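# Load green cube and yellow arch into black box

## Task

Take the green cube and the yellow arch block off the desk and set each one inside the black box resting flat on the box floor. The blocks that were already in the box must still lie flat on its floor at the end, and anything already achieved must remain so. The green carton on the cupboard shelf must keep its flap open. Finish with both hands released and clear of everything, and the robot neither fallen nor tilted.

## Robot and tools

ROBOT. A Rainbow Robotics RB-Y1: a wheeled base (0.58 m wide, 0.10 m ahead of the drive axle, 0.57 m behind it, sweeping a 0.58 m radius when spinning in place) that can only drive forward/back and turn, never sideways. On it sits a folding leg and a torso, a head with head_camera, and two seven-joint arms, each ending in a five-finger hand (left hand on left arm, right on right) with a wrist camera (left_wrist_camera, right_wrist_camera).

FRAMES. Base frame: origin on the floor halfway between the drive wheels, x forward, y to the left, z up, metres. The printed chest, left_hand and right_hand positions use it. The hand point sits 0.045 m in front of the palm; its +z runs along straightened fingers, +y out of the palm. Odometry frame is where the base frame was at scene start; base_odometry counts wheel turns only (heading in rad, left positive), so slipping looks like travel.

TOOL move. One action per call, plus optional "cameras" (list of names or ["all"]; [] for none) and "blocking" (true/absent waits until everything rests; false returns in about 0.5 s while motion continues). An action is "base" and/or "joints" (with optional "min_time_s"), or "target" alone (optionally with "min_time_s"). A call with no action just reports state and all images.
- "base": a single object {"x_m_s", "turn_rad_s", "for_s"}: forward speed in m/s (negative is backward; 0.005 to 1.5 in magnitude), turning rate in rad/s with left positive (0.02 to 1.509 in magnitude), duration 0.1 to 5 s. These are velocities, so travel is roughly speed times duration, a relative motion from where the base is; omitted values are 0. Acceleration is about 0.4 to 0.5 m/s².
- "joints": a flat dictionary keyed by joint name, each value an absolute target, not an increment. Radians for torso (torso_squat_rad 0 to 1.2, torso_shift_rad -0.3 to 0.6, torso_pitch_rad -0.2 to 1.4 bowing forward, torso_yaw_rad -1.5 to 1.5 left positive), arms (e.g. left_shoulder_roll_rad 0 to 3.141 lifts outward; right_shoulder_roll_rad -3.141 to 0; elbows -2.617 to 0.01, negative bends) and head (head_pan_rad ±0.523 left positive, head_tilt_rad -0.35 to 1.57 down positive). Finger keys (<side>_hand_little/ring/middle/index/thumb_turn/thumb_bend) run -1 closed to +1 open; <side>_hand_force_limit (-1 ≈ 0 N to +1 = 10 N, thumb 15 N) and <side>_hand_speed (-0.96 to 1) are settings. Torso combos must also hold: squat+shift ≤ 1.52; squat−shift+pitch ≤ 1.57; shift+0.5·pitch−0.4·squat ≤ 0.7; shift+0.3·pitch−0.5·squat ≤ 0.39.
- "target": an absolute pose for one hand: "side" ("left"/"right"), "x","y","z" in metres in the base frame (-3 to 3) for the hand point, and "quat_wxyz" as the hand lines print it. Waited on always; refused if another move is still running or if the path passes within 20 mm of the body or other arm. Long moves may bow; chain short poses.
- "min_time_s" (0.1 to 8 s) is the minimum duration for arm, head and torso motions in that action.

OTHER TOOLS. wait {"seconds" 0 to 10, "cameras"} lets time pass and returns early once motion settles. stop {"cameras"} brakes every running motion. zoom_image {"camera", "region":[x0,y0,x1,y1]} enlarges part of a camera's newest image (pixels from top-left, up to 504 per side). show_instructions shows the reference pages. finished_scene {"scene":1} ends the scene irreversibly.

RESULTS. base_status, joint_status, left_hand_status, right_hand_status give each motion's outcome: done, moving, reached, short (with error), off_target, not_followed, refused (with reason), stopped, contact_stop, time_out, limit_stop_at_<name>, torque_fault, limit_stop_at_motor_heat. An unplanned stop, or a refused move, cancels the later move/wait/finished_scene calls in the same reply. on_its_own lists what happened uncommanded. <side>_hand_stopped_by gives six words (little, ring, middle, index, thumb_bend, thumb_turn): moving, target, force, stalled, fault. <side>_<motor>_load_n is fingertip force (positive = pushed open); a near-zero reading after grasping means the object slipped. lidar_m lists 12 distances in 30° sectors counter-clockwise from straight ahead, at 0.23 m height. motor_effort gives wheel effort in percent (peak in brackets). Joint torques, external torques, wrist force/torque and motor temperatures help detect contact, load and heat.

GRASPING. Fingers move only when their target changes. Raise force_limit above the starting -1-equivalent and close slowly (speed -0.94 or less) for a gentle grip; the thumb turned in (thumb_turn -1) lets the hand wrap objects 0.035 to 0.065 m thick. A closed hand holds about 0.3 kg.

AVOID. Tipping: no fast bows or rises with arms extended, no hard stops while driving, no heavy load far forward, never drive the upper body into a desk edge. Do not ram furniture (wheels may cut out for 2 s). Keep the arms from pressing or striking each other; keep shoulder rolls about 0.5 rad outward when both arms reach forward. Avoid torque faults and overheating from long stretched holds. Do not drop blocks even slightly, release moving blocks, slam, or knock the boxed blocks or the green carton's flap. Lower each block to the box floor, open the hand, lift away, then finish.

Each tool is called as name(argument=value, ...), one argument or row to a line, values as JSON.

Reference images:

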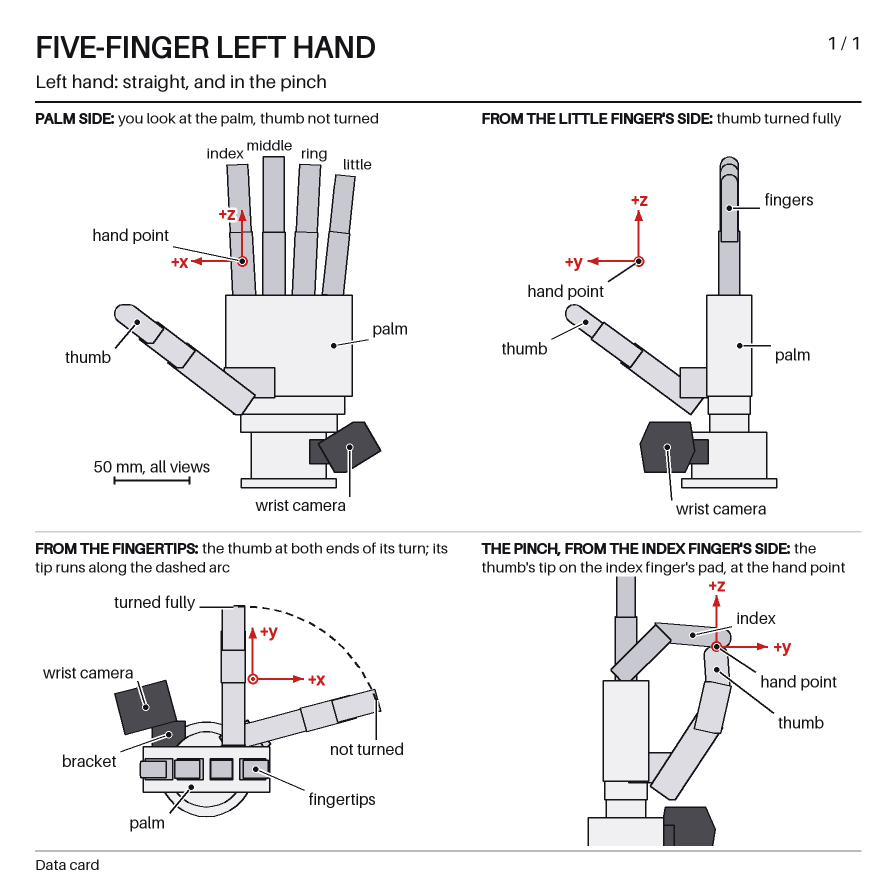

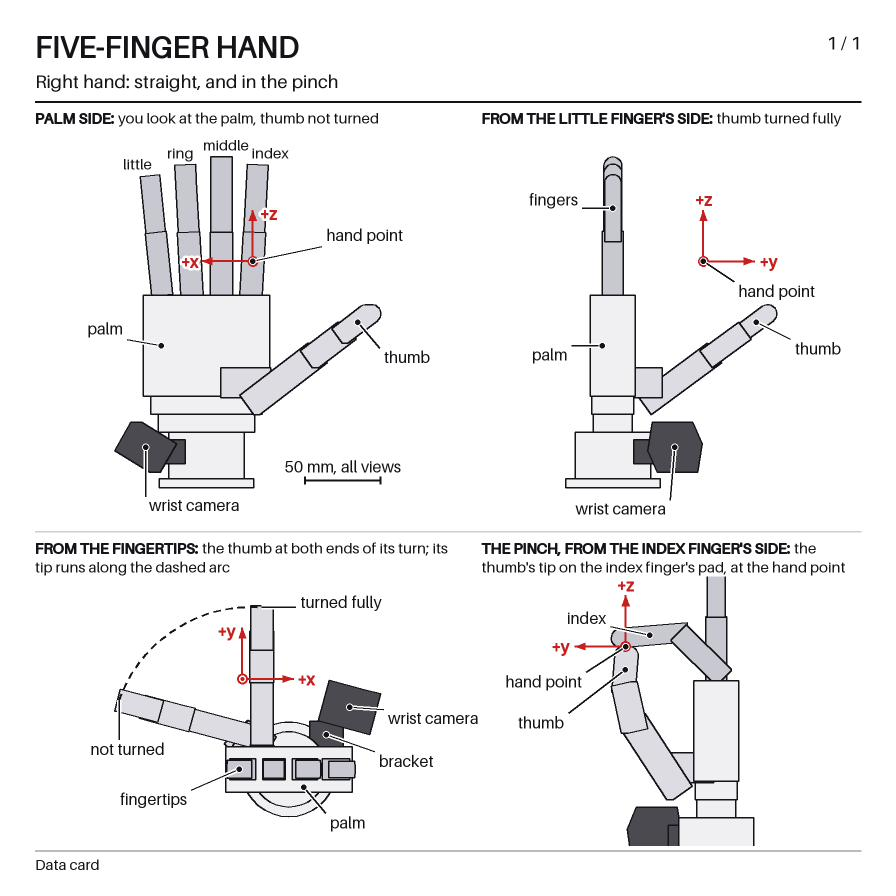

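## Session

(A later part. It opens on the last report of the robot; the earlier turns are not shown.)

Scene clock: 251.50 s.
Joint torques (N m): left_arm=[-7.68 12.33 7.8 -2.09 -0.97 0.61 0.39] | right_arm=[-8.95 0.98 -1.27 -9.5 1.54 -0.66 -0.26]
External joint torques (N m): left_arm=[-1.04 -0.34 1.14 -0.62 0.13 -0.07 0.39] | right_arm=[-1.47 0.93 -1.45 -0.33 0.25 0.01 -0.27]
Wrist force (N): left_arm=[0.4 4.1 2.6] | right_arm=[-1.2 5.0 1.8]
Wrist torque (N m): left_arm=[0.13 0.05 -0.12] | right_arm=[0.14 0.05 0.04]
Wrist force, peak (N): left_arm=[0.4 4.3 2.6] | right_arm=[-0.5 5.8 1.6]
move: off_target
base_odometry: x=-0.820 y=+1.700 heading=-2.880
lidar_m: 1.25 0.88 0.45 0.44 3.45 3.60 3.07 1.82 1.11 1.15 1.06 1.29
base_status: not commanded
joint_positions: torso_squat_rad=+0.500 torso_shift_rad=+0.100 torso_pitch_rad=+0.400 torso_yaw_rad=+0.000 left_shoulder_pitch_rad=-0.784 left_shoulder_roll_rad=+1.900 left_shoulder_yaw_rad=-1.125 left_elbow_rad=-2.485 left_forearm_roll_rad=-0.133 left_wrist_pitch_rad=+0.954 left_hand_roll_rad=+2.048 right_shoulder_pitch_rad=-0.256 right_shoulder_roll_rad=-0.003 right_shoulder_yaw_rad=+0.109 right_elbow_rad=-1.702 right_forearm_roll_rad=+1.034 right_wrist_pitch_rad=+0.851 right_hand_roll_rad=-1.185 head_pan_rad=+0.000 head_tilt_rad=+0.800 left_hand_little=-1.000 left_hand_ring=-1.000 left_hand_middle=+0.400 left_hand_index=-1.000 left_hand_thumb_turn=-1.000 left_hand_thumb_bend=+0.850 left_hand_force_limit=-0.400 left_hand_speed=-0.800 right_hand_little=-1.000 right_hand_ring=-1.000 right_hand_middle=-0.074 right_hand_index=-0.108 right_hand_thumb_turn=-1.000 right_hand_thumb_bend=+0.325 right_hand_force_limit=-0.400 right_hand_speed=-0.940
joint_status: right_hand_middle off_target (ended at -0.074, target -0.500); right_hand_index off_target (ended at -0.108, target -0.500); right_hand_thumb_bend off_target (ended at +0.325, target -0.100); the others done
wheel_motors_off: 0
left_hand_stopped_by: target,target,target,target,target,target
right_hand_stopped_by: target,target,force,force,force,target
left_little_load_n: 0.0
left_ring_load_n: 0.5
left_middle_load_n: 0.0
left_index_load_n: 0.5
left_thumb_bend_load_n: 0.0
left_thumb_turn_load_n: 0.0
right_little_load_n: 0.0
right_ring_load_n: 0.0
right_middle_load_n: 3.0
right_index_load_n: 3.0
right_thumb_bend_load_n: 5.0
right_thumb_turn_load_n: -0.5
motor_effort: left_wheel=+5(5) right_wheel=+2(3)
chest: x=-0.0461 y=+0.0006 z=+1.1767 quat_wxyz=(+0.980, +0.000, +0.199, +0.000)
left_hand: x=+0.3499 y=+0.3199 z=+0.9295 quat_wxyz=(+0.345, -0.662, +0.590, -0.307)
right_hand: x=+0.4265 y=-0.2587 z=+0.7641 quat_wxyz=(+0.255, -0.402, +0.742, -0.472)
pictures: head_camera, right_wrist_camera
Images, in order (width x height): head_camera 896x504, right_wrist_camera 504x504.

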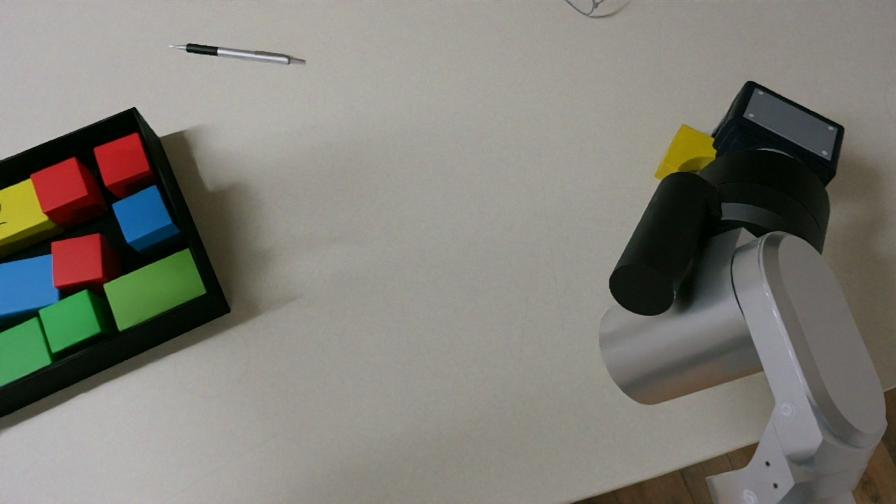

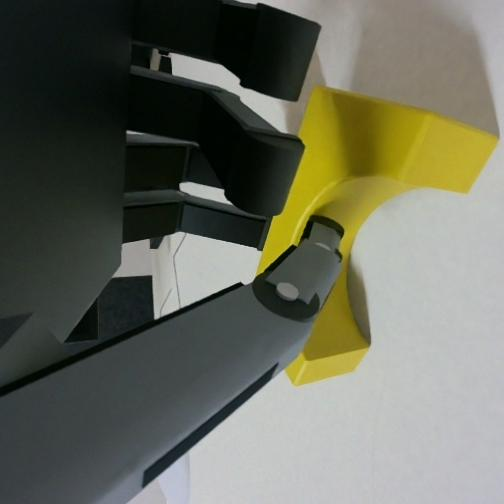

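move(
  target={"side": "right", "x": 0.4265, "y": -0.2587, "z": 0.80, "quat_wxyz": [0.2554, -0.4009, 0.7420, -0.4727]},
  min_time_s=1.5,
  cameras=["right_wrist_camera"],
)

move(
  target={"side": "right", "x": 0.38, "y": -0.22, "z": 0.93, "quat_wxyz": [0.2554, -0.4009, 0.7420, -0.4727]},
  min_time_s=2,
  cameras=["right_wrist_camera", "head_camera"],
)

Scene clock: 253.97 s.
Joint torques (N m): left_arm=[-7.5 12.42 7.73 -2.18 -0.95 0.64 0.41] | right_arm=[-6.79 -1.19 2.44 -11.2 1.09 -0.7 0.4]
External joint torques (N m): left_arm=[-0.86 -0.26 1.08 -0.7 0.15 -0.04 0.41] | right_arm=[0.62 -1.25 2.27 -1.94 -0.22 0.19 0.39]
Wrist force (N): left_arm=[0.5 4.1 2.7] | right_arm=[-0.8 5.3 1.8]
Wrist torque (N m): left_arm=[0.11 0.04 -0.11] | right_arm=[0.15 -0.02 0.17]
Wrist force, peak (N): left_arm=[0.4 4.2 2.8] | right_arm=[-1.1 6.0 2.1]
move: done
base_odometry: x=-0.820 y=+1.700 heading=-2.880
lidar_m: 1.25 0.89 0.45 0.44 3.45 3.60 3.07 1.83 1.12 1.15 1.06 1.28
base_status: not commanded
joint_positions: torso_squat_rad=+0.500 torso_shift_rad=+0.100 torso_pitch_rad=+0.400 torso_yaw_rad=+0.000 left_shoulder_pitch_rad=-0.784 left_shoulder_roll_rad=+1.900 left_shoulder_yaw_rad=-1.125 left_elbow_rad=-2.485 left_forearm_roll_rad=-0.133 left_wrist_pitch_rad=+0.954 left_hand_roll_rad=+2.048 right_shoulder_pitch_rad=-0.245 right_shoulder_roll_rad=-0.004 right_shoulder_yaw_rad=+0.119 right_elbow_rad=-1.848 right_forearm_roll_rad=+0.951 right_wrist_pitch_rad=+0.930 right_hand_roll_rad=-1.048 head_pan_rad=+0.000 head_tilt_rad=+0.800 left_hand_little=-1.000 left_hand_ring=-1.000 left_hand_middle=+0.400 left_hand_index=-1.000 left_hand_thumb_turn=-1.000 left_hand_thumb_bend=+0.850 left_hand_force_limit=-0.400 left_hand_speed=-0.800 right_hand_little=-1.000 right_hand_ring=-1.000 right_hand_middle=-0.074 right_hand_index=-0.108 right_hand_thumb_turn=-1.000 right_hand_thumb_bend=+0.325 right_hand_force_limit=-0.400 right_hand_speed=-0.940
joint_status: all done
wheel_motors_off: 0
left_hand_stopped_by: target,target,target,target,target,target
right_hand_stopped_by: target,target,force,force,force,target
left_little_load_n: 0.0
left_ring_load_n: 0.0
left_middle_load_n: 0.0
left_index_load_n: 0.0
left_thumb_bend_load_n: 0.0
left_thumb_turn_load_n: 0.0
right_little_load_n: 0.0
right_ring_load_n: 0.0
right_middle_load_n: 2.5
right_index_load_n: 3.0
right_thumb_bend_load_n: 6.0
right_thumb_turn_load_n: -0.5
motor_effort: left_wheel=+5(5) right_wheel=+3(3)
chest: x=-0.0461 y=+0.0006 z=+1.1767 quat_wxyz=(+0.980, +0.000, +0.199, +0.000)
left_hand: x=+0.3499 y=+0.3199 z=+0.9295 quat_wxyz=(+0.345, -0.662, +0.590, -0.307)
right_hand: x=+0.4265 y=-0.2587 z=+0.7997 quat_wxyz=(+0.256, -0.401, +0.742, -0.473)
right_hand_status: reached (checked arc that bows 3 mm and turns the hand up to 1 deg, planned for 1.5 s): 0 mm and 0.0 deg off.
Images, in order (width x height): right_wrist_camera 504x504.

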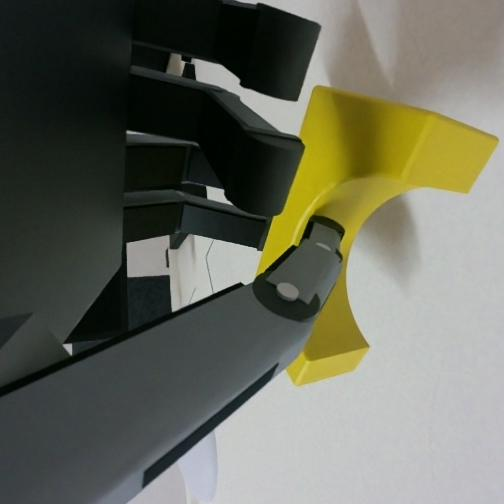

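Scene clock: 256.30 s.
Joint torques (N m): left_arm=[-7.64 12.29 7.98 -2.13 -0.93 0.68 0.36] | right_arm=[-6.09 1.7 2.61 -9.58 1.05 -1.25 0.32]
External joint torques (N m): left_arm=[-1 -0.38 1.32 -0.65 0.17 -0.01 0.36] | right_arm=[0.19 0.17 2.18 -1.63 -0.18 0.08 0.32]
Wrist force (N): left_arm=[0.4 3.9 2.7] | right_arm=[-0.9 5.6 2.1]
Wrist torque (N m): left_arm=[0.09 0.06 -0.12] | right_arm=[0.19 -0.01 0.19]
Wrist force, peak (N): left_arm=[0.4 4.3 2.8] | right_arm=[-1.0 6.0 1.9]
move: done
base_odometry: x=-0.820 y=+1.700 heading=-2.880
lidar_m: 1.24 0.88 0.45 0.43 3.45 3.60 3.07 1.82 1.11 1.15 1.06 1.28
base_status: not commanded
joint_positions: torso_squat_rad=+0.500 torso_shift_rad=+0.100 torso_pitch_rad=+0.400 torso_yaw_rad=+0.000 left_shoulder_pitch_rad=-0.784 left_shoulder_roll_rad=+1.900 left_shoulder_yaw_rad=-1.125 left_elbow_rad=-2.485 left_forearm_roll_rad=-0.133 left_wrist_pitch_rad=+0.954 left_hand_roll_rad=+2.048 right_shoulder_pitch_rad=-0.242 right_shoulder_roll_rad=+0.000 right_shoulder_yaw_rad=+0.342 right_elbow_rad=-2.363 right_forearm_roll_rad=+0.936 right_wrist_pitch_rad=+1.389 right_hand_roll_rad=-0.721 head_pan_rad=+0.000 head_tilt_rad=+0.800 left_hand_little=-1.000 left_hand_ring=-1.000 left_hand_middle=+0.400 left_hand_index=-1.000 left_hand_thumb_turn=-1.000 left_hand_thumb_bend=+0.850 left_hand_force_limit=-0.400 left_hand_speed=-0.800 right_hand_little=-1.000 right_hand_ring=-1.000 right_hand_middle=-0.074 right_hand_index=-0.108 right_hand_thumb_turn=-1.000 right_hand_thumb_bend=+0.325 right_hand_force_limit=-0.400 right_hand_speed=-0.940
joint_status: all done
wheel_motors_off: 0
left_hand_stopped_by: target,target,target,target,target,target
right_hand_stopped_by: target,target,force,force,force,target
left_little_load_n: 0.0
left_ring_load_n: 0.0
left_middle_load_n: 0.0
left_index_load_n: 0.0
left_thumb_bend_load_n: 0.0
left_thumb_turn_load_n: 0.0
right_little_load_n: 0.0
right_ring_load_n: 0.0
right_middle_load_n: 2.5
right_index_load_n: 2.5
right_thumb_bend_load_n: 5.5
right_thumb_turn_load_n: -0.5
motor_effort: left_wheel=+5(5) right_wheel=+3(3)
chest: x=-0.0461 y=+0.0006 z=+1.1767 quat_wxyz=(+0.980, +0.000, +0.199, +0.000)
left_hand: x=+0.3499 y=+0.3199 z=+0.9295 quat_wxyz=(+0.345, -0.662, +0.590, -0.307)
right_hand: x=+0.3800 y=-0.2202 z=+0.9297 quat_wxyz=(+0.256, -0.401, +0.742, -0.473)
right_hand_status: reached (checked arc that bows 19 mm and turns the hand up to 3 deg, planned for 2.0 s): 0 mm and 0.0 deg off.
pictures: head_camera, right_wrist_camera
Images, in order (width x height): head_camera 896x504, right_wrist_camera 504x504.

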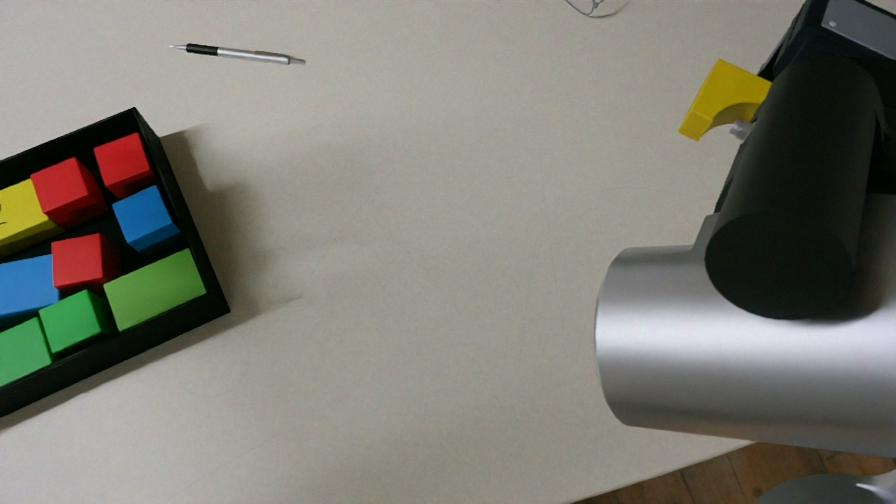

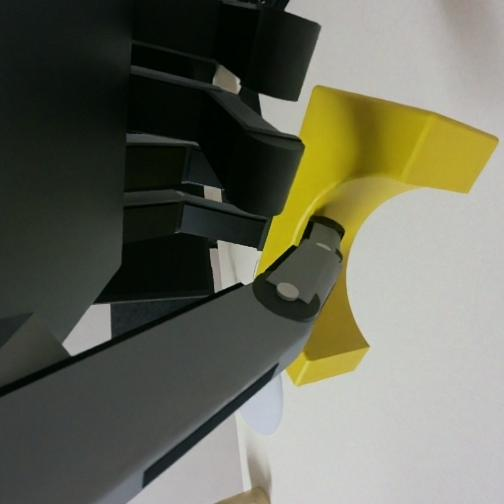

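move(
  base={"turn_rad_s": 0.5, "for_s": 2.1},
  cameras=["head_camera"],
)

Scene clock: 260.40 s.
Joint torques (N m): left_arm=[-7.48 12.43 8.03 -1.9 -0.96 0.63 0.5] | right_arm=[-6.36 2.37 2.16 -9.46 1.25 -1.16 0.25]
External joint torques (N m): left_arm=[-0.84 -0.24 1.38 -0.43 0.14 -0.06 0.51] | right_arm=[-0.08 0.84 1.73 -1.5 0.02 0.17 0.24]
Wrist force (N): left_arm=[0.3 4.1 2.7] | right_arm=[-0.7 5.6 2.1]
Wrist torque (N m): left_arm=[0.12 0.06 -0.13] | right_arm=[0.18 -0.04 0.18]
Wrist force, peak (N): left_arm=[0.2 4.3 2.7] | right_arm=[-1.0 6.2 1.8]
move: done
base_odometry: x=-0.820 y=+1.701 heading=-1.830
lidar_m: 0.45 0.44 3.45 3.57 3.04 1.79 1.09 1.17 1.09 1.32 1.26 0.89
base_status: done (sent for 2.1 of 2.1 s)
joint_positions: torso_squat_rad=+0.500 torso_shift_rad=+0.100 torso_pitch_rad=+0.400 torso_yaw_rad=+0.000 left_shoulder_pitch_rad=-0.784 left_shoulder_roll_rad=+1.900 left_shoulder_yaw_rad=-1.125 left_elbow_rad=-2.485 left_forearm_roll_rad=-0.133 left_wrist_pitch_rad=+0.954 left_hand_roll_rad=+2.048 right_shoulder_pitch_rad=-0.242 right_shoulder_roll_rad=+0.000 right_shoulder_yaw_rad=+0.342 right_elbow_rad=-2.363 right_forearm_roll_rad=+0.936 right_wrist_pitch_rad=+1.389 right_hand_roll_rad=-0.721 head_pan_rad=+0.000 head_tilt_rad=+0.800 left_hand_little=-1.000 left_hand_ring=-1.000 left_hand_middle=+0.400 left_hand_index=-1.000 left_hand_thumb_turn=-1.000 left_hand_thumb_bend=+0.850 left_hand_force_limit=-0.400 left_hand_speed=-0.800 right_hand_little=-1.000 right_hand_ring=-1.000 right_hand_middle=-0.074 right_hand_index=-0.108 right_hand_thumb_turn=-1.000 right_hand_thumb_bend=+0.325 right_hand_force_limit=-0.400 right_hand_speed=-0.940
joint_status: not commanded
wheel_motors_off: 0
left_hand_stopped_by: target,target,target,target,target,target
right_hand_stopped_by: target,target,force,force,force,target
left_little_load_n: 0.0
left_ring_load_n: 0.0
left_middle_load_n: 0.0
left_index_load_n: 0.0
left_thumb_bend_load_n: 0.0
left_thumb_turn_load_n: 0.0
right_little_load_n: 0.0
right_ring_load_n: 0.0
right_middle_load_n: 3.0
right_index_load_n: 2.5
right_thumb_bend_load_n: 5.5
right_thumb_turn_load_n: -0.5
motor_effort: left_wheel=+1(18) right_wheel=+4(22)
chest: x=-0.0461 y=+0.0006 z=+1.1767 quat_wxyz=(+0.980, +0.000, +0.199, +0.000)
left_hand: x=+0.3499 y=+0.3199 z=+0.9295 quat_wxyz=(+0.345, -0.662, +0.590, -0.307)
right_hand: x=+0.3800 y=-0.2202 z=+0.9297 quat_wxyz=(+0.256, -0.401, +0.742, -0.473)
Images, in order (width x height): head_camera 896x504.

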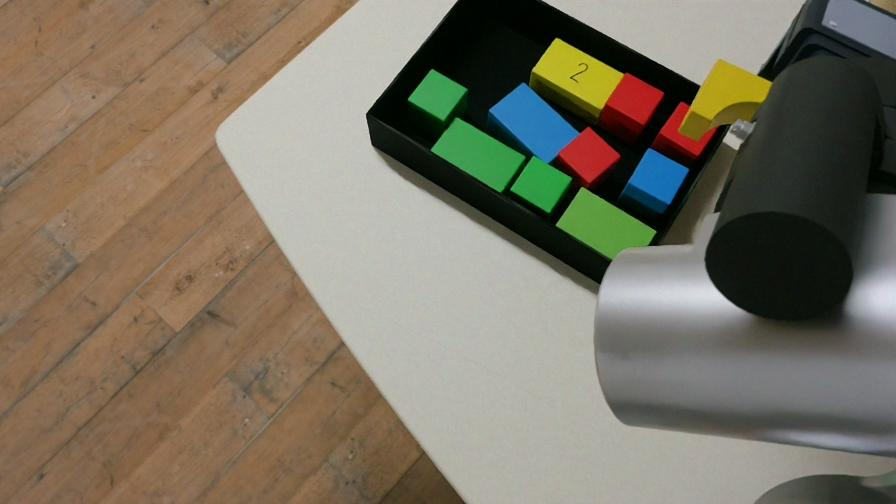

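zoom_image(
  camera="head_camera",
  region=[350, 0, 600, 200],
)

zoom_image(
  camera="head_camera",
  region=[520, 0, 770, 300],
)

Scaled by 2.016.

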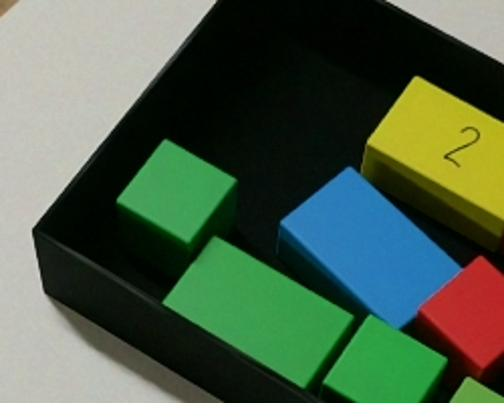

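Scaled by 1.680.

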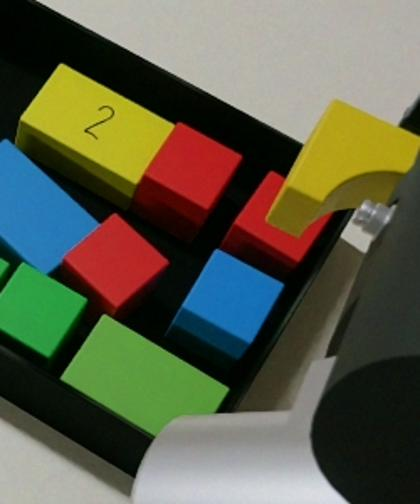

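zoom_image(
  camera="head_camera",
  region=[660, 40, 790, 160],
)

Scaled by 3.877.

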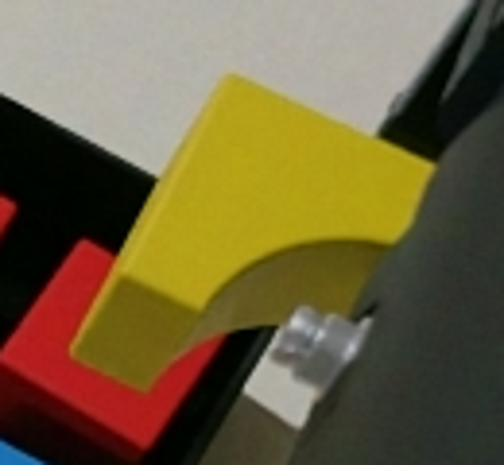

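move(
  target={"side": "right", "x": 0.45, "y": -0.14, "z": 0.92, "quat_wxyz": [0.41595, -0.6529, 0.53386, -0.34011]},
  min_time_s=2.5,
)

move(
  target={"side": "right", "x": 0.516, "y": -0.0441, "z": 0.90, "quat_wxyz": [0.51116, -0.80235, 0.26001, -0.16565]},
  min_time_s=2.5,
  cameras=["head_camera", "right_wrist_camera"],
)

Scene clock: 267.10 s.
Joint torques (N m): left_arm=[-7.43 12.55 7.9 -2.06 -0.87 0.67 0.43] | right_arm=[-10.87 -5.89 -6.76 -8.73 0.47 -1.81 0.42]
External joint torques (N m): left_arm=[-0.79 -0.12 1.24 -0.59 0.23 -0.02 0.44] | right_arm=[-1.5 -0.74 -2.12 -0.44 -0.28 -0.2 0.41]
Wrist force (N): left_arm=[0.4 3.9 2.6] | right_arm=[-1.0 5.0 1.7]
Wrist torque (N m): left_arm=[0.11 0.05 -0.13] | right_arm=[0.08 0.03 0.16]
Wrist force, peak (N): left_arm=[0.4 4.3 2.9] | right_arm=[-0.8 6.1 2.4]
move: done
base_odometry: x=-0.820 y=+1.701 heading=-1.830
lidar_m: 0.45 0.45 3.45 3.58 3.04 1.79 1.09 1.18 1.09 1.31 1.26 0.88
base_status: not commanded
joint_positions: torso_squat_rad=+0.500 torso_shift_rad=+0.100 torso_pitch_rad=+0.400 torso_yaw_rad=+0.000 left_shoulder_pitch_rad=-0.784 left_shoulder_roll_rad=+1.900 left_shoulder_yaw_rad=-1.125 left_elbow_rad=-2.485 left_forearm_roll_rad=-0.133 left_wrist_pitch_rad=+0.954 left_hand_roll_rad=+2.048 right_shoulder_pitch_rad=-0.398 right_shoulder_roll_rad=-0.498 right_shoulder_yaw_rad=+0.176 right_elbow_rad=-2.207 right_forearm_roll_rad=-0.080 right_wrist_pitch_rad=+0.977 right_hand_roll_rad=-0.429 head_pan_rad=+0.000 head_tilt_rad=+0.800 left_hand_little=-1.000 left_hand_ring=-1.000 left_hand_middle=+0.400 left_hand_index=-1.000 left_hand_thumb_turn=-1.000 left_hand_thumb_bend=+0.850 left_hand_force_limit=-0.400 left_hand_speed=-0.800 right_hand_little=-1.000 right_hand_ring=-1.000 right_hand_middle=-0.074 right_hand_index=-0.108 right_hand_thumb_turn=-1.000 right_hand_thumb_bend=+0.325 right_hand_force_limit=-0.400 right_hand_speed=-0.940
joint_status: all done
wheel_motors_off: 0
left_hand_stopped_by: target,target,target,target,target,target
right_hand_stopped_by: target,target,force,force,force,target
left_little_load_n: 0.0
left_ring_load_n: 0.0
left_middle_load_n: 0.0
left_index_load_n: 0.0
left_thumb_bend_load_n: 0.0
left_thumb_turn_load_n: 0.0
right_little_load_n: 0.0
right_ring_load_n: 0.0
right_middle_load_n: 2.5
right_index_load_n: 2.5
right_thumb_bend_load_n: 6.0
right_thumb_turn_load_n: -0.5
motor_effort: left_wheel=+1(1) right_wheel=+5(6)
chest: x=-0.0461 y=+0.0006 z=+1.1767 quat_wxyz=(+0.980, +0.000, +0.199, +0.000)
left_hand: x=+0.3499 y=+0.3199 z=+0.9295 quat_wxyz=(+0.345, -0.662, +0.590, -0.307)
right_hand: x=+0.4496 y=-0.1403 z=+0.9204 quat_wxyz=(+0.415, -0.651, +0.536, -0.342)
right_hand_status: reached (checked arc that bows 24 mm and turns the hand up to 44 deg, planned for 2.5 s): 1 mm and 0.4 deg off.
pictures: none

Scene clock: 269.93 s.
Joint torques (N m): left_arm=[-7.65 12.4 7.79 -2.23 -0.98 0.59 0.35] | right_arm=[-20.42 -9.87 -7.97 -5.89 -0.7 -1.24 0.44]
External joint torques (N m): left_arm=[-1.01 -0.28 1.14 -0.76 0.12 -0.1 0.35] | right_arm=[-2.06 -0.55 0.45 -0.11 -0.15 -0.05 0.44]
Wrist force (N): left_arm=[0.4 4.2 2.6] | right_arm=[-0.9 5.5 1.7]
Wrist torque (N m): left_arm=[0.14 0.06 -0.13] | right_arm=[0.19 0.01 0.18]
Wrist force, peak (N): left_arm=[0.4 4.2 2.9] | right_arm=[-0.9 6.1 2.1]
move: done
base_odometry: x=-0.820 y=+1.701 heading=-1.830
lidar_m: 0.45 0.44 3.46 3.58 3.05 1.79 1.08 1.17 1.09 1.32 1.25 0.89
base_status: not commanded
joint_positions: torso_squat_rad=+0.500 torso_shift_rad=+0.100 torso_pitch_rad=+0.400 torso_yaw_rad=+0.000 left_shoulder_pitch_rad=-0.784 left_shoulder_roll_rad=+1.900 left_shoulder_yaw_rad=-1.125 left_elbow_rad=-2.485 left_forearm_roll_rad=-0.133 left_wrist_pitch_rad=+0.954 left_hand_roll_rad=+2.048 right_shoulder_pitch_rad=-1.025 right_shoulder_roll_rad=-0.766 right_shoulder_yaw_rad=+0.542 right_elbow_rad=-1.308 right_forearm_roll_rad=-1.654 right_wrist_pitch_rad=+0.593 right_hand_roll_rad=+0.833 head_pan_rad=+0.000 head_tilt_rad=+0.800 left_hand_little=-1.000 left_hand_ring=-1.000 left_hand_middle=+0.400 left_hand_index=-1.000 left_hand_thumb_turn=-1.000 left_hand_thumb_bend=+0.850 left_hand_force_limit=-0.400 left_hand_speed=-0.800 right_hand_little=-1.000 right_hand_ring=-1.000 right_hand_middle=-0.074 right_hand_index=-0.108 right_hand_thumb_turn=-1.000 right_hand_thumb_bend=+0.325 right_hand_force_limit=-0.400 right_hand_speed=-0.940
joint_status: all done
wheel_motors_off: 0
left_hand_stopped_by: target,target,target,target,target,target
right_hand_stopped_by: target,target,force,force,force,target
left_little_load_n: 0.0
left_ring_load_n: 0.0
left_middle_load_n: 0.0
left_index_load_n: 0.0
left_thumb_bend_load_n: 0.0
left_thumb_turn_load_n: 0.0
right_little_load_n: 0.0
right_ring_load_n: 0.0
right_middle_load_n: 3.0
right_index_load_n: 2.5
right_thumb_bend_load_n: 6.0
right_thumb_turn_load_n: -0.5
motor_effort: left_wheel=+1(1) right_wheel=+5(7)
chest: x=-0.0461 y=+0.0006 z=+1.1767 quat_wxyz=(+0.980, +0.000, +0.199, +0.000)
left_hand: x=+0.3499 y=+0.3199 z=+0.9295 quat_wxyz=(+0.345, -0.662, +0.590, -0.307)
right_hand: x=+0.5158 y=-0.0439 z=+0.9000 quat_wxyz=(+0.511, -0.802, +0.261, -0.166)
right_hand_status: reached (checked arc that bows 83 mm and turns the hand up to 44 deg, planned for 2.5 s): 0 mm and 0.1 deg off.
Images, in order (width x height): head_camera 896x504, right_wrist_camera 504x504.

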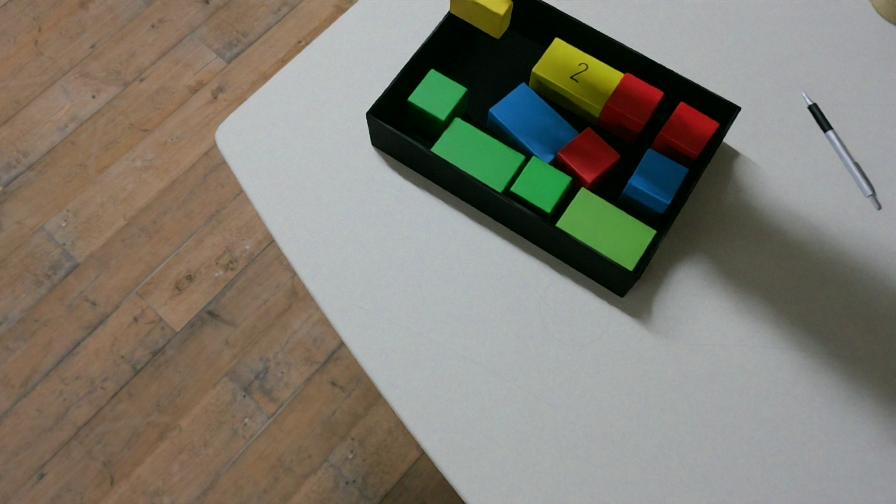

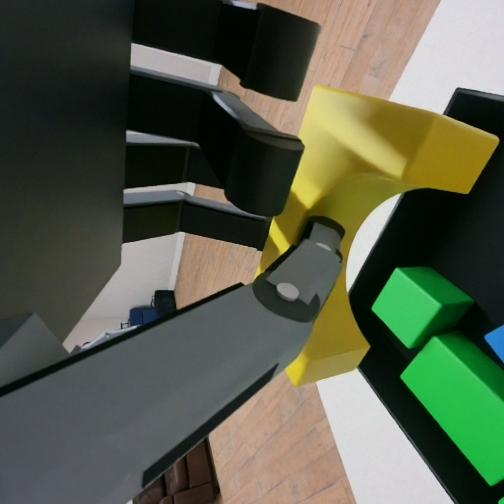

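move(
  joints={"head_tilt_rad": 0.6},
  cameras=["head_camera"],
)

zoom_image(
  camera="head_camera",
  region=[350, 80, 650, 330],
)

Scene clock: 271.10 s.
Joint torques (N m): left_arm=[-7.42 12.39 8.01 -2.16 -0.97 0.74 0.44] | right_arm=[-20.41 -9.73 -7.73 -6 -0.65 -1.04 0.36]
External joint torques (N m): left_arm=[-0.78 -0.29 1.36 -0.68 0.13 0.06 0.45] | right_arm=[-2.05 -0.41 0.69 -0.22 -0.1 0.16 0.36]
Wrist force (N): left_arm=[0.3 4.1 2.7] | right_arm=[-0.6 5.5 1.6]
Wrist torque (N m): left_arm=[0.13 0.06 -0.13] | right_arm=[0.19 -0.03 0.19]
Wrist force, peak (N): left_arm=[0.3 4.2 2.8] | right_arm=[-0.8 6.3 1.8]
move: done
base_odometry: x=-0.820 y=+1.701 heading=-1.830
lidar_m: 0.45 0.44 3.45 3.58 3.04 1.79 1.09 1.17 1.08 1.32 1.25 0.89
base_status: not commanded
joint_positions: torso_squat_rad=+0.500 torso_shift_rad=+0.100 torso_pitch_rad=+0.400 torso_yaw_rad=+0.000 left_shoulder_pitch_rad=-0.784 left_shoulder_roll_rad=+1.900 left_shoulder_yaw_rad=-1.125 left_elbow_rad=-2.485 left_forearm_roll_rad=-0.133 left_wrist_pitch_rad=+0.954 left_hand_roll_rad=+2.048 right_shoulder_pitch_rad=-1.025 right_shoulder_roll_rad=-0.766 right_shoulder_yaw_rad=+0.542 right_elbow_rad=-1.308 right_forearm_roll_rad=-1.654 right_wrist_pitch_rad=+0.593 right_hand_roll_rad=+0.833 head_pan_rad=+0.000 head_tilt_rad=+0.600 left_hand_little=-1.000 left_hand_ring=-1.000 left_hand_middle=+0.400 left_hand_index=-1.000 left_hand_thumb_turn=-1.000 left_hand_thumb_bend=+0.850 left_hand_force_limit=-0.400 left_hand_speed=-0.800 right_hand_little=-1.000 right_hand_ring=-1.000 right_hand_middle=-0.074 right_hand_index=-0.108 right_hand_thumb_turn=-1.000 right_hand_thumb_bend=+0.325 right_hand_force_limit=-0.400 right_hand_speed=-0.940
joint_status: all done
wheel_motors_off: 0
left_hand_stopped_by: target,target,target,target,target,target
right_hand_stopped_by: target,target,force,force,force,target
left_little_load_n: 0.0
left_ring_load_n: 0.0
left_middle_load_n: 0.5
left_index_load_n: 0.0
left_thumb_bend_load_n: 0.0
left_thumb_turn_load_n: 0.0
right_little_load_n: 0.0
right_ring_load_n: 0.0
right_middle_load_n: 2.5
right_index_load_n: 2.5
right_thumb_bend_load_n: 5.5
right_thumb_turn_load_n: -0.5
motor_effort: left_wheel=+1(1) right_wheel=+6(7)
chest: x=-0.0461 y=+0.0006 z=+1.1767 quat_wxyz=(+0.980, +0.000, +0.199, +0.000)
left_hand: x=+0.3499 y=+0.3199 z=+0.9295 quat_wxyz=(+0.345, -0.662, +0.590, -0.307)
right_hand: x=+0.5158 y=-0.0439 z=+0.9000 quat_wxyz=(+0.511, -0.802, +0.261, -0.166)
Images, in order (width x height): head_camera 896x504.

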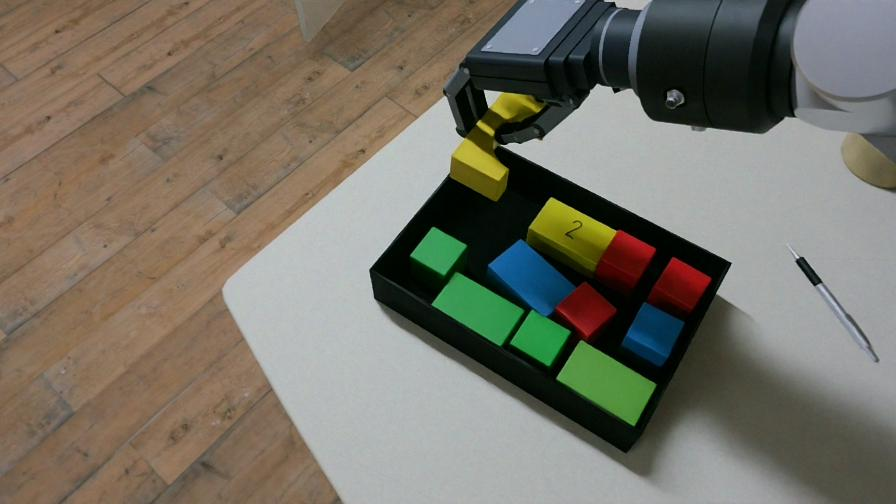

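Scaled by 1.680.

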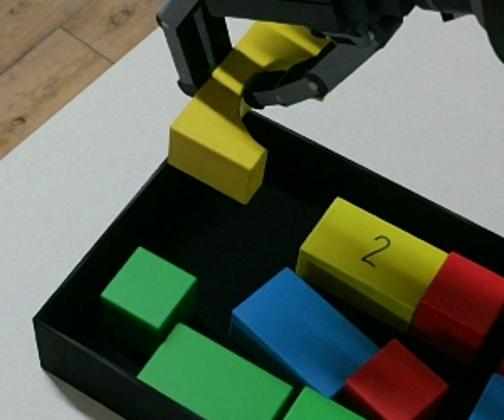

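zoom_image(
  camera="head_camera",
  region=[430, 70, 560, 210],
)

Scaled by 3.600.

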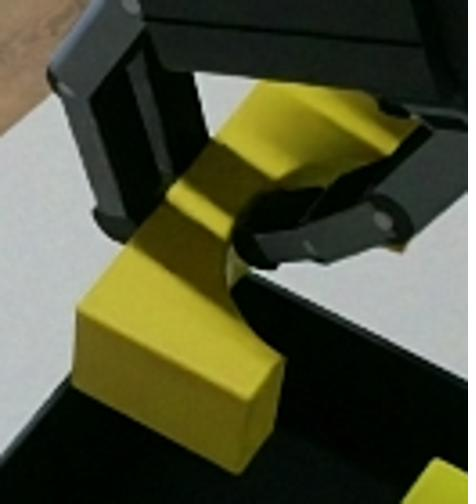

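move(
  target={"side": "right", "x": 0.516, "y": -0.0441, "z": 0.835, "quat_wxyz": [0.51116, -0.80235, 0.26001, -0.16565]},
  min_time_s=1.5,
  cameras=["head_camera", "right_wrist_camera"],
)

zoom_image(
  camera="head_camera",
  region=[400, 80, 580, 280],
)

Scene clock: 275.30 s.
Joint torques (N m): left_arm=[-7.66 12.62 7.9 -2.14 -0.89 0.59 0.41] | right_arm=[-19.14 -7.46 -9.77 -6.77 -0.93 -0.69 0.26]
External joint torques (N m): left_arm=[-1.02 -0.06 1.25 -0.67 0.21 -0.09 0.41] | right_arm=[-0.9 0.93 -3.02 -0.28 -0.17 0.02 0.25]
Wrist force (N): left_arm=[0.5 3.9 2.8] | right_arm=[-0.9 5.4 1.6]
Wrist torque (N m): left_arm=[0.09 0.04 -0.11] | right_arm=[0.18 0.02 0.18]
Wrist force, peak (N): left_arm=[0.4 4.3 2.9] | right_arm=[-1.0 6.1 2.0]
move: done
base_odometry: x=-0.820 y=+1.701 heading=-1.830
lidar_m: 0.45 0.44 3.45 3.58 3.04 1.79 1.09 1.18 1.09 1.32 1.25 0.89
base_status: not commanded
joint_positions: torso_squat_rad=+0.500 torso_shift_rad=+0.100 torso_pitch_rad=+0.400 torso_yaw_rad=+0.000 left_shoulder_pitch_rad=-0.784 left_shoulder_roll_rad=+1.900 left_shoulder_yaw_rad=-1.125 left_elbow_rad=-2.485 left_forearm_roll_rad=-0.133 left_wrist_pitch_rad=+0.954 left_hand_roll_rad=+2.048 right_shoulder_pitch_rad=-0.989 right_shoulder_roll_rad=-0.621 right_shoulder_yaw_rad=+0.501 right_elbow_rad=-1.079 right_forearm_roll_rad=-1.786 right_wrist_pitch_rad=+0.595 right_hand_roll_rad=+1.166 head_pan_rad=+0.000 head_tilt_rad=+0.600 left_hand_little=-1.000 left_hand_ring=-1.000 left_hand_middle=+0.400 left_hand_index=-1.000 left_hand_thumb_turn=-1.000 left_hand_thumb_bend=+0.850 left_hand_force_limit=-0.400 left_hand_speed=-0.800 right_hand_little=-1.000 right_hand_ring=-1.000 right_hand_middle=-0.074 right_hand_index=-0.108 right_hand_thumb_turn=-1.000 right_hand_thumb_bend=+0.325 right_hand_force_limit=-0.400 right_hand_speed=-0.940
joint_status: all done
wheel_motors_off: 0
left_hand_stopped_by: target,target,target,target,target,target
right_hand_stopped_by: target,target,force,force,force,target
left_little_load_n: 0.0
left_ring_load_n: 0.0
left_middle_load_n: 0.0
left_index_load_n: 0.0
left_thumb_bend_load_n: 0.0
left_thumb_turn_load_n: 0.0
right_little_load_n: 0.0
right_ring_load_n: 0.0
right_middle_load_n: 3.0
right_index_load_n: 2.5
right_thumb_bend_load_n: 6.0
right_thumb_turn_load_n: -0.5
motor_effort: left_wheel=+1(1) right_wheel=+6(7)
chest: x=-0.0461 y=+0.0006 z=+1.1767 quat_wxyz=(+0.980, +0.000, +0.199, +0.000)
left_hand: x=+0.3499 y=+0.3199 z=+0.9295 quat_wxyz=(+0.345, -0.662, +0.590, -0.307)
right_hand: x=+0.5155 y=-0.0437 z=+0.8350 quat_wxyz=(+0.510, -0.802, +0.261, -0.167)
right_hand_status: reached (checked arc that bows 8 mm and turns the hand up to 1 deg, planned for 1.5 s): 1 mm and 0.2 deg off.
Images, in order (width x height): head_camera 896x504, right_wrist_camera 504x504.

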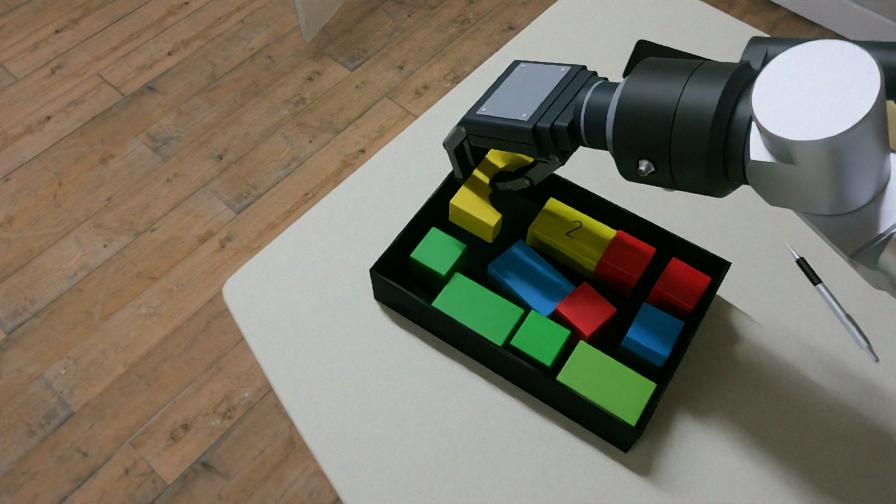

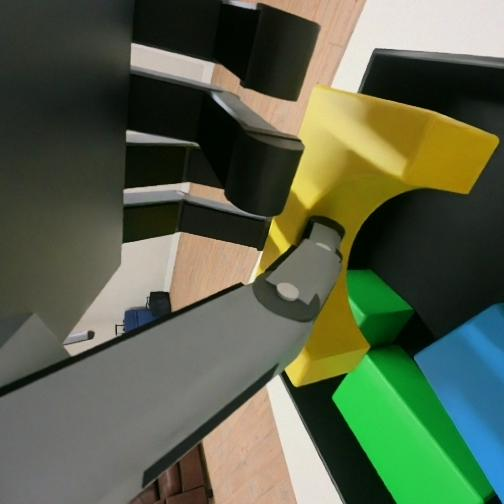

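Scaled by 2.520.

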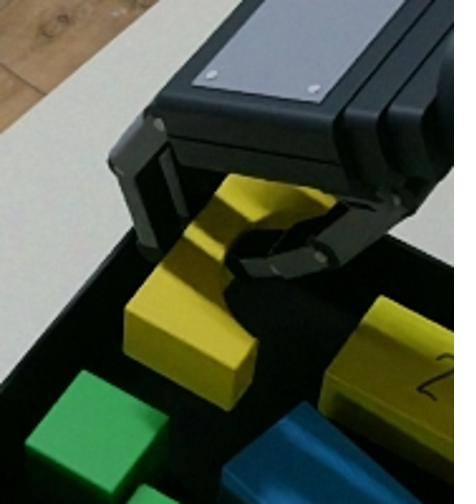

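move(
  target={"side": "right", "x": 0.5185, "y": -0.0458, "z": 0.80, "quat_wxyz": [0.51116, -0.80235, 0.26001, -0.16565]},
  min_time_s=1.5,
  cameras=["head_camera", "right_wrist_camera"],
)

zoom_image(
  camera="head_camera",
  region=[400, 80, 580, 280],
)

zoom_image(
  camera="right_wrist_camera",
  region=[200, 0, 504, 400],
)

Scene clock: 278.03 s.
Joint torques (N m): left_arm=[-7.74 12.45 7.84 -2.17 -0.92 0.71 0.44] | right_arm=[-20.45 -6.67 -7.49 -6.92 -1.26 0.03 0.39]
External joint torques (N m): left_arm=[-1.11 -0.23 1.18 -0.69 0.18 0.02 0.45] | right_arm=[-1.96 1.17 -2.2 -0.18 -0.32 0.32 0.38]
Wrist force (N): left_arm=[0.4 3.9 2.7] | right_arm=[-0.4 5.9 1.4]
Wrist torque (N m): left_arm=[0.10 0.04 -0.12] | right_arm=[0.27 -0.06 0.23]
Wrist force, peak (N): left_arm=[0.5 4.2 2.8] | right_arm=[-1.1 6.0 2.0]
move: done
base_odometry: x=-0.820 y=+1.701 heading=-1.830
lidar_m: 0.45 0.44 3.45 3.57 3.04 1.79 1.09 1.17 1.09 1.31 1.25 0.88
base_status: not commanded
joint_positions: torso_squat_rad=+0.500 torso_shift_rad=+0.100 torso_pitch_rad=+0.400 torso_yaw_rad=+0.000 left_shoulder_pitch_rad=-0.784 left_shoulder_roll_rad=+1.900 left_shoulder_yaw_rad=-1.125 left_elbow_rad=-2.485 left_forearm_roll_rad=-0.133 left_wrist_pitch_rad=+0.954 left_hand_roll_rad=+2.048 right_shoulder_pitch_rad=-1.011 right_shoulder_roll_rad=-0.518 right_shoulder_yaw_rad=+0.435 right_elbow_rad=-0.858 right_forearm_roll_rad=-1.884 right_wrist_pitch_rad=+0.649 right_hand_roll_rad=+1.419 head_pan_rad=+0.000 head_tilt_rad=+0.600 left_hand_little=-1.000 left_hand_ring=-1.000 left_hand_middle=+0.400 left_hand_index=-1.000 left_hand_thumb_turn=-1.000 left_hand_thumb_bend=+0.850 left_hand_force_limit=-0.400 left_hand_speed=-0.800 right_hand_little=-1.000 right_hand_ring=-1.000 right_hand_middle=-0.074 right_hand_index=-0.108 right_hand_thumb_turn=-1.000 right_hand_thumb_bend=+0.325 right_hand_force_limit=-0.400 right_hand_speed=-0.940
joint_status: all done
wheel_motors_off: 0
left_hand_stopped_by: target,target,target,target,target,target
right_hand_stopped_by: target,target,force,force,force,target
left_little_load_n: 0.0
left_ring_load_n: 0.0
left_middle_load_n: -0.5
left_index_load_n: 0.0
left_thumb_bend_load_n: 0.0
left_thumb_turn_load_n: 0.0
right_little_load_n: 0.0
right_ring_load_n: 0.0
right_middle_load_n: 3.0
right_index_load_n: 2.5
right_thumb_bend_load_n: 5.5
right_thumb_turn_load_n: -0.5
motor_effort: left_wheel=+1(1) right_wheel=+6(7)
chest: x=-0.0461 y=+0.0006 z=+1.1767 quat_wxyz=(+0.980, +0.000, +0.199, +0.000)
left_hand: x=+0.3499 y=+0.3199 z=+0.9295 quat_wxyz=(+0.345, -0.662, +0.590, -0.307)
right_hand: x=+0.5180 y=-0.0457 z=+0.7997 quat_wxyz=(+0.510, -0.803, +0.260, -0.166)
right_hand_status: reached (checked arc that bows 7 mm and turns the hand up to 1 deg, planned for 1.5 s): 1 mm and 0.1 deg off.
Images, in order (width x height): head_camera 896x504, right_wrist_camera 504x504.

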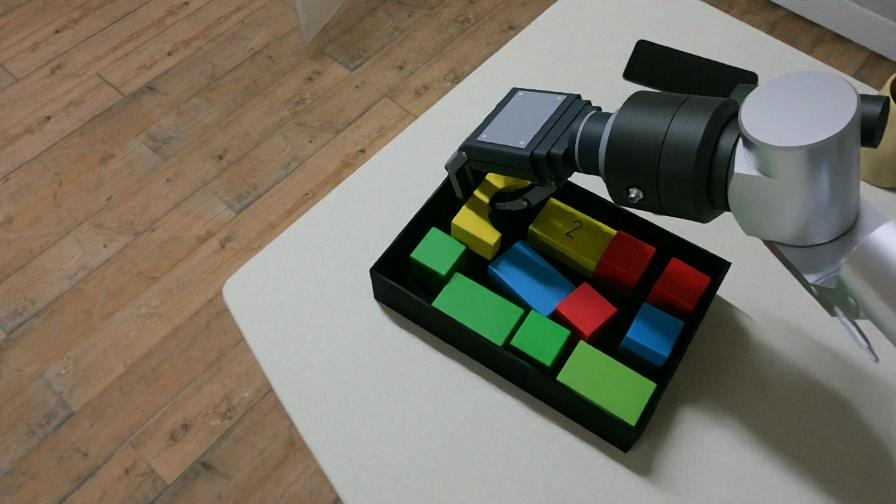

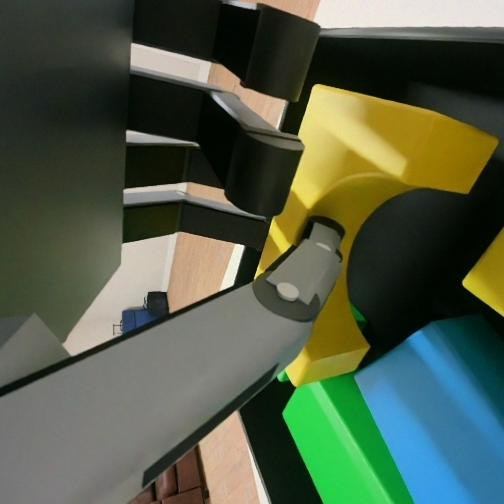

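Scaled by 2.520.

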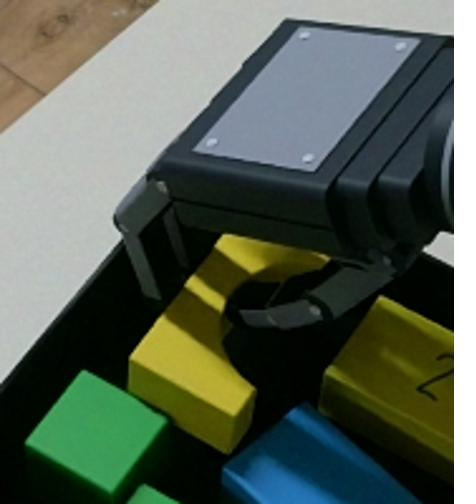

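Scaled by 1.260.

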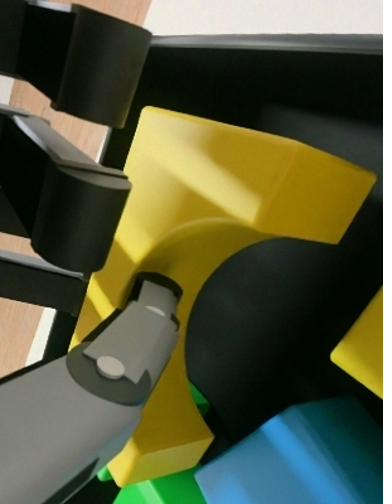

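move(
  target={"side":"right","x":0.5185,"y":-0.0458,"z":0.787,"quat_wxyz":[0.51116,-0.80235,0.26001,-0.16565]},
  min_time_s=1.5,
  cameras=["head_camera"],
)

zoom_image(
  camera="head_camera",
  region=[330, 200, 700, 480],
)

Scene clock: 281.30 s.
Joint torques (N m): left_arm=[-7.36 12.35 7.93 -2.14 -0.92 0.62 0.4] | right_arm=[-21.07 -6.44 -6.8 -7.13 -1.39 0.36 0.6]
External joint torques (N m): left_arm=[-0.72 -0.33 1.27 -0.66 0.17 -0.06 0.4] | right_arm=[-2.47 1.16 -2.12 -0.35 -0.39 0.47 0.6]
Wrist force (N): left_arm=[0.5 4.4 2.8] | right_arm=[-1.0 5.8 1.7]
Wrist torque (N m): left_arm=[0.14 0.04 -0.13] | right_arm=[0.25 0.01 0.21]
Wrist force, peak (N): left_arm=[0.5 4.4 2.8] | right_arm=[-0.9 6.3 1.7]
move: done
base_odometry: x=-0.820 y=+1.701 heading=-1.830
lidar_m: 0.45 0.44 3.45 3.57 3.04 1.79 1.09 1.18 1.09 1.32 1.26 0.89
base_status: not commanded
joint_positions: torso_squat_rad=+0.500 torso_shift_rad=+0.100 torso_pitch_rad=+0.400 torso_yaw_rad=+0.000 left_shoulder_pitch_rad=-0.784 left_shoulder_roll_rad=+1.900 left_shoulder_yaw_rad=-1.125 left_elbow_rad=-2.485 left_forearm_roll_rad=-0.133 left_wrist_pitch_rad=+0.954 left_hand_roll_rad=+2.048 right_shoulder_pitch_rad=-1.028 right_shoulder_roll_rad=-0.478 right_shoulder_yaw_rad=+0.405 right_elbow_rad=-0.762 right_forearm_roll_rad=-1.917 right_wrist_pitch_rad=+0.674 right_hand_roll_rad=+1.516 head_pan_rad=+0.000 head_tilt_rad=+0.600 left_hand_little=-1.000 left_hand_ring=-1.000 left_hand_middle=+0.400 left_hand_index=-1.000 left_hand_thumb_turn=-1.000 left_hand_thumb_bend=+0.850 left_hand_force_limit=-0.400 left_hand_speed=-0.800 right_hand_little=-1.000 right_hand_ring=-1.000 right_hand_middle=-0.074 right_hand_index=-0.108 right_hand_thumb_turn=-1.000 right_hand_thumb_bend=+0.325 right_hand_force_limit=-0.400 right_hand_speed=-0.940
joint_status: all done
wheel_motors_off: 0
left_hand_stopped_by: target,target,target,target,target,target
right_hand_stopped_by: target,target,force,force,force,target
left_little_load_n: 0.0
left_ring_load_n: 0.0
left_middle_load_n: 0.0
left_index_load_n: 0.0
left_thumb_bend_load_n: 0.0
left_thumb_turn_load_n: 0.0
right_little_load_n: 0.0
right_ring_load_n: 0.0
right_middle_load_n: 2.5
right_index_load_n: 2.5
right_thumb_bend_load_n: 6.0
right_thumb_turn_load_n: -0.5
motor_effort: left_wheel=+1(1) right_wheel=+6(7)
chest: x=-0.0461 y=+0.0006 z=+1.1767 quat_wxyz=(+0.980, +0.000, +0.199, +0.000)
left_hand: x=+0.3499 y=+0.3199 z=+0.9295 quat_wxyz=(+0.345, -0.662, +0.590, -0.307)
right_hand: x=+0.5180 y=-0.0458 z=+0.7867 quat_wxyz=(+0.510, -0.803, +0.260, -0.166)
right_hand_status: reached (checked arc that bows 3 mm and turns the hand up to 0 deg, planned for 1.5 s): 1 mm and 0.1 deg off.
Images, in order (width x height): head_camera 896x504.

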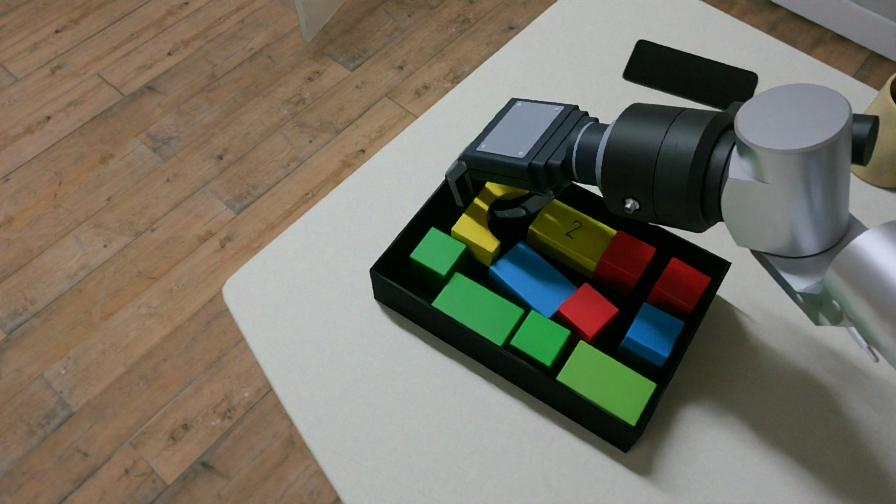

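Scaled by 1.362.

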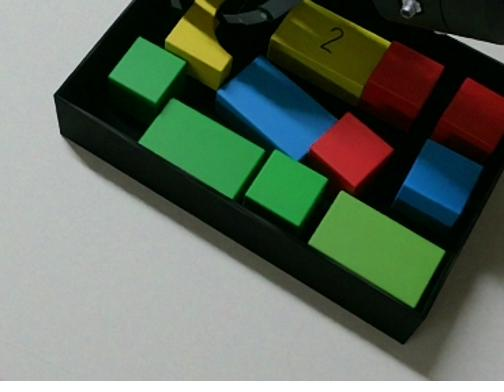

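zoom_image(
  camera="head_camera",
  region=[400, 160, 580, 310],
)

Scaled by 2.800.

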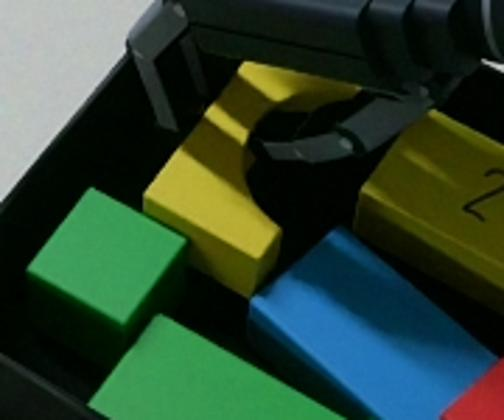

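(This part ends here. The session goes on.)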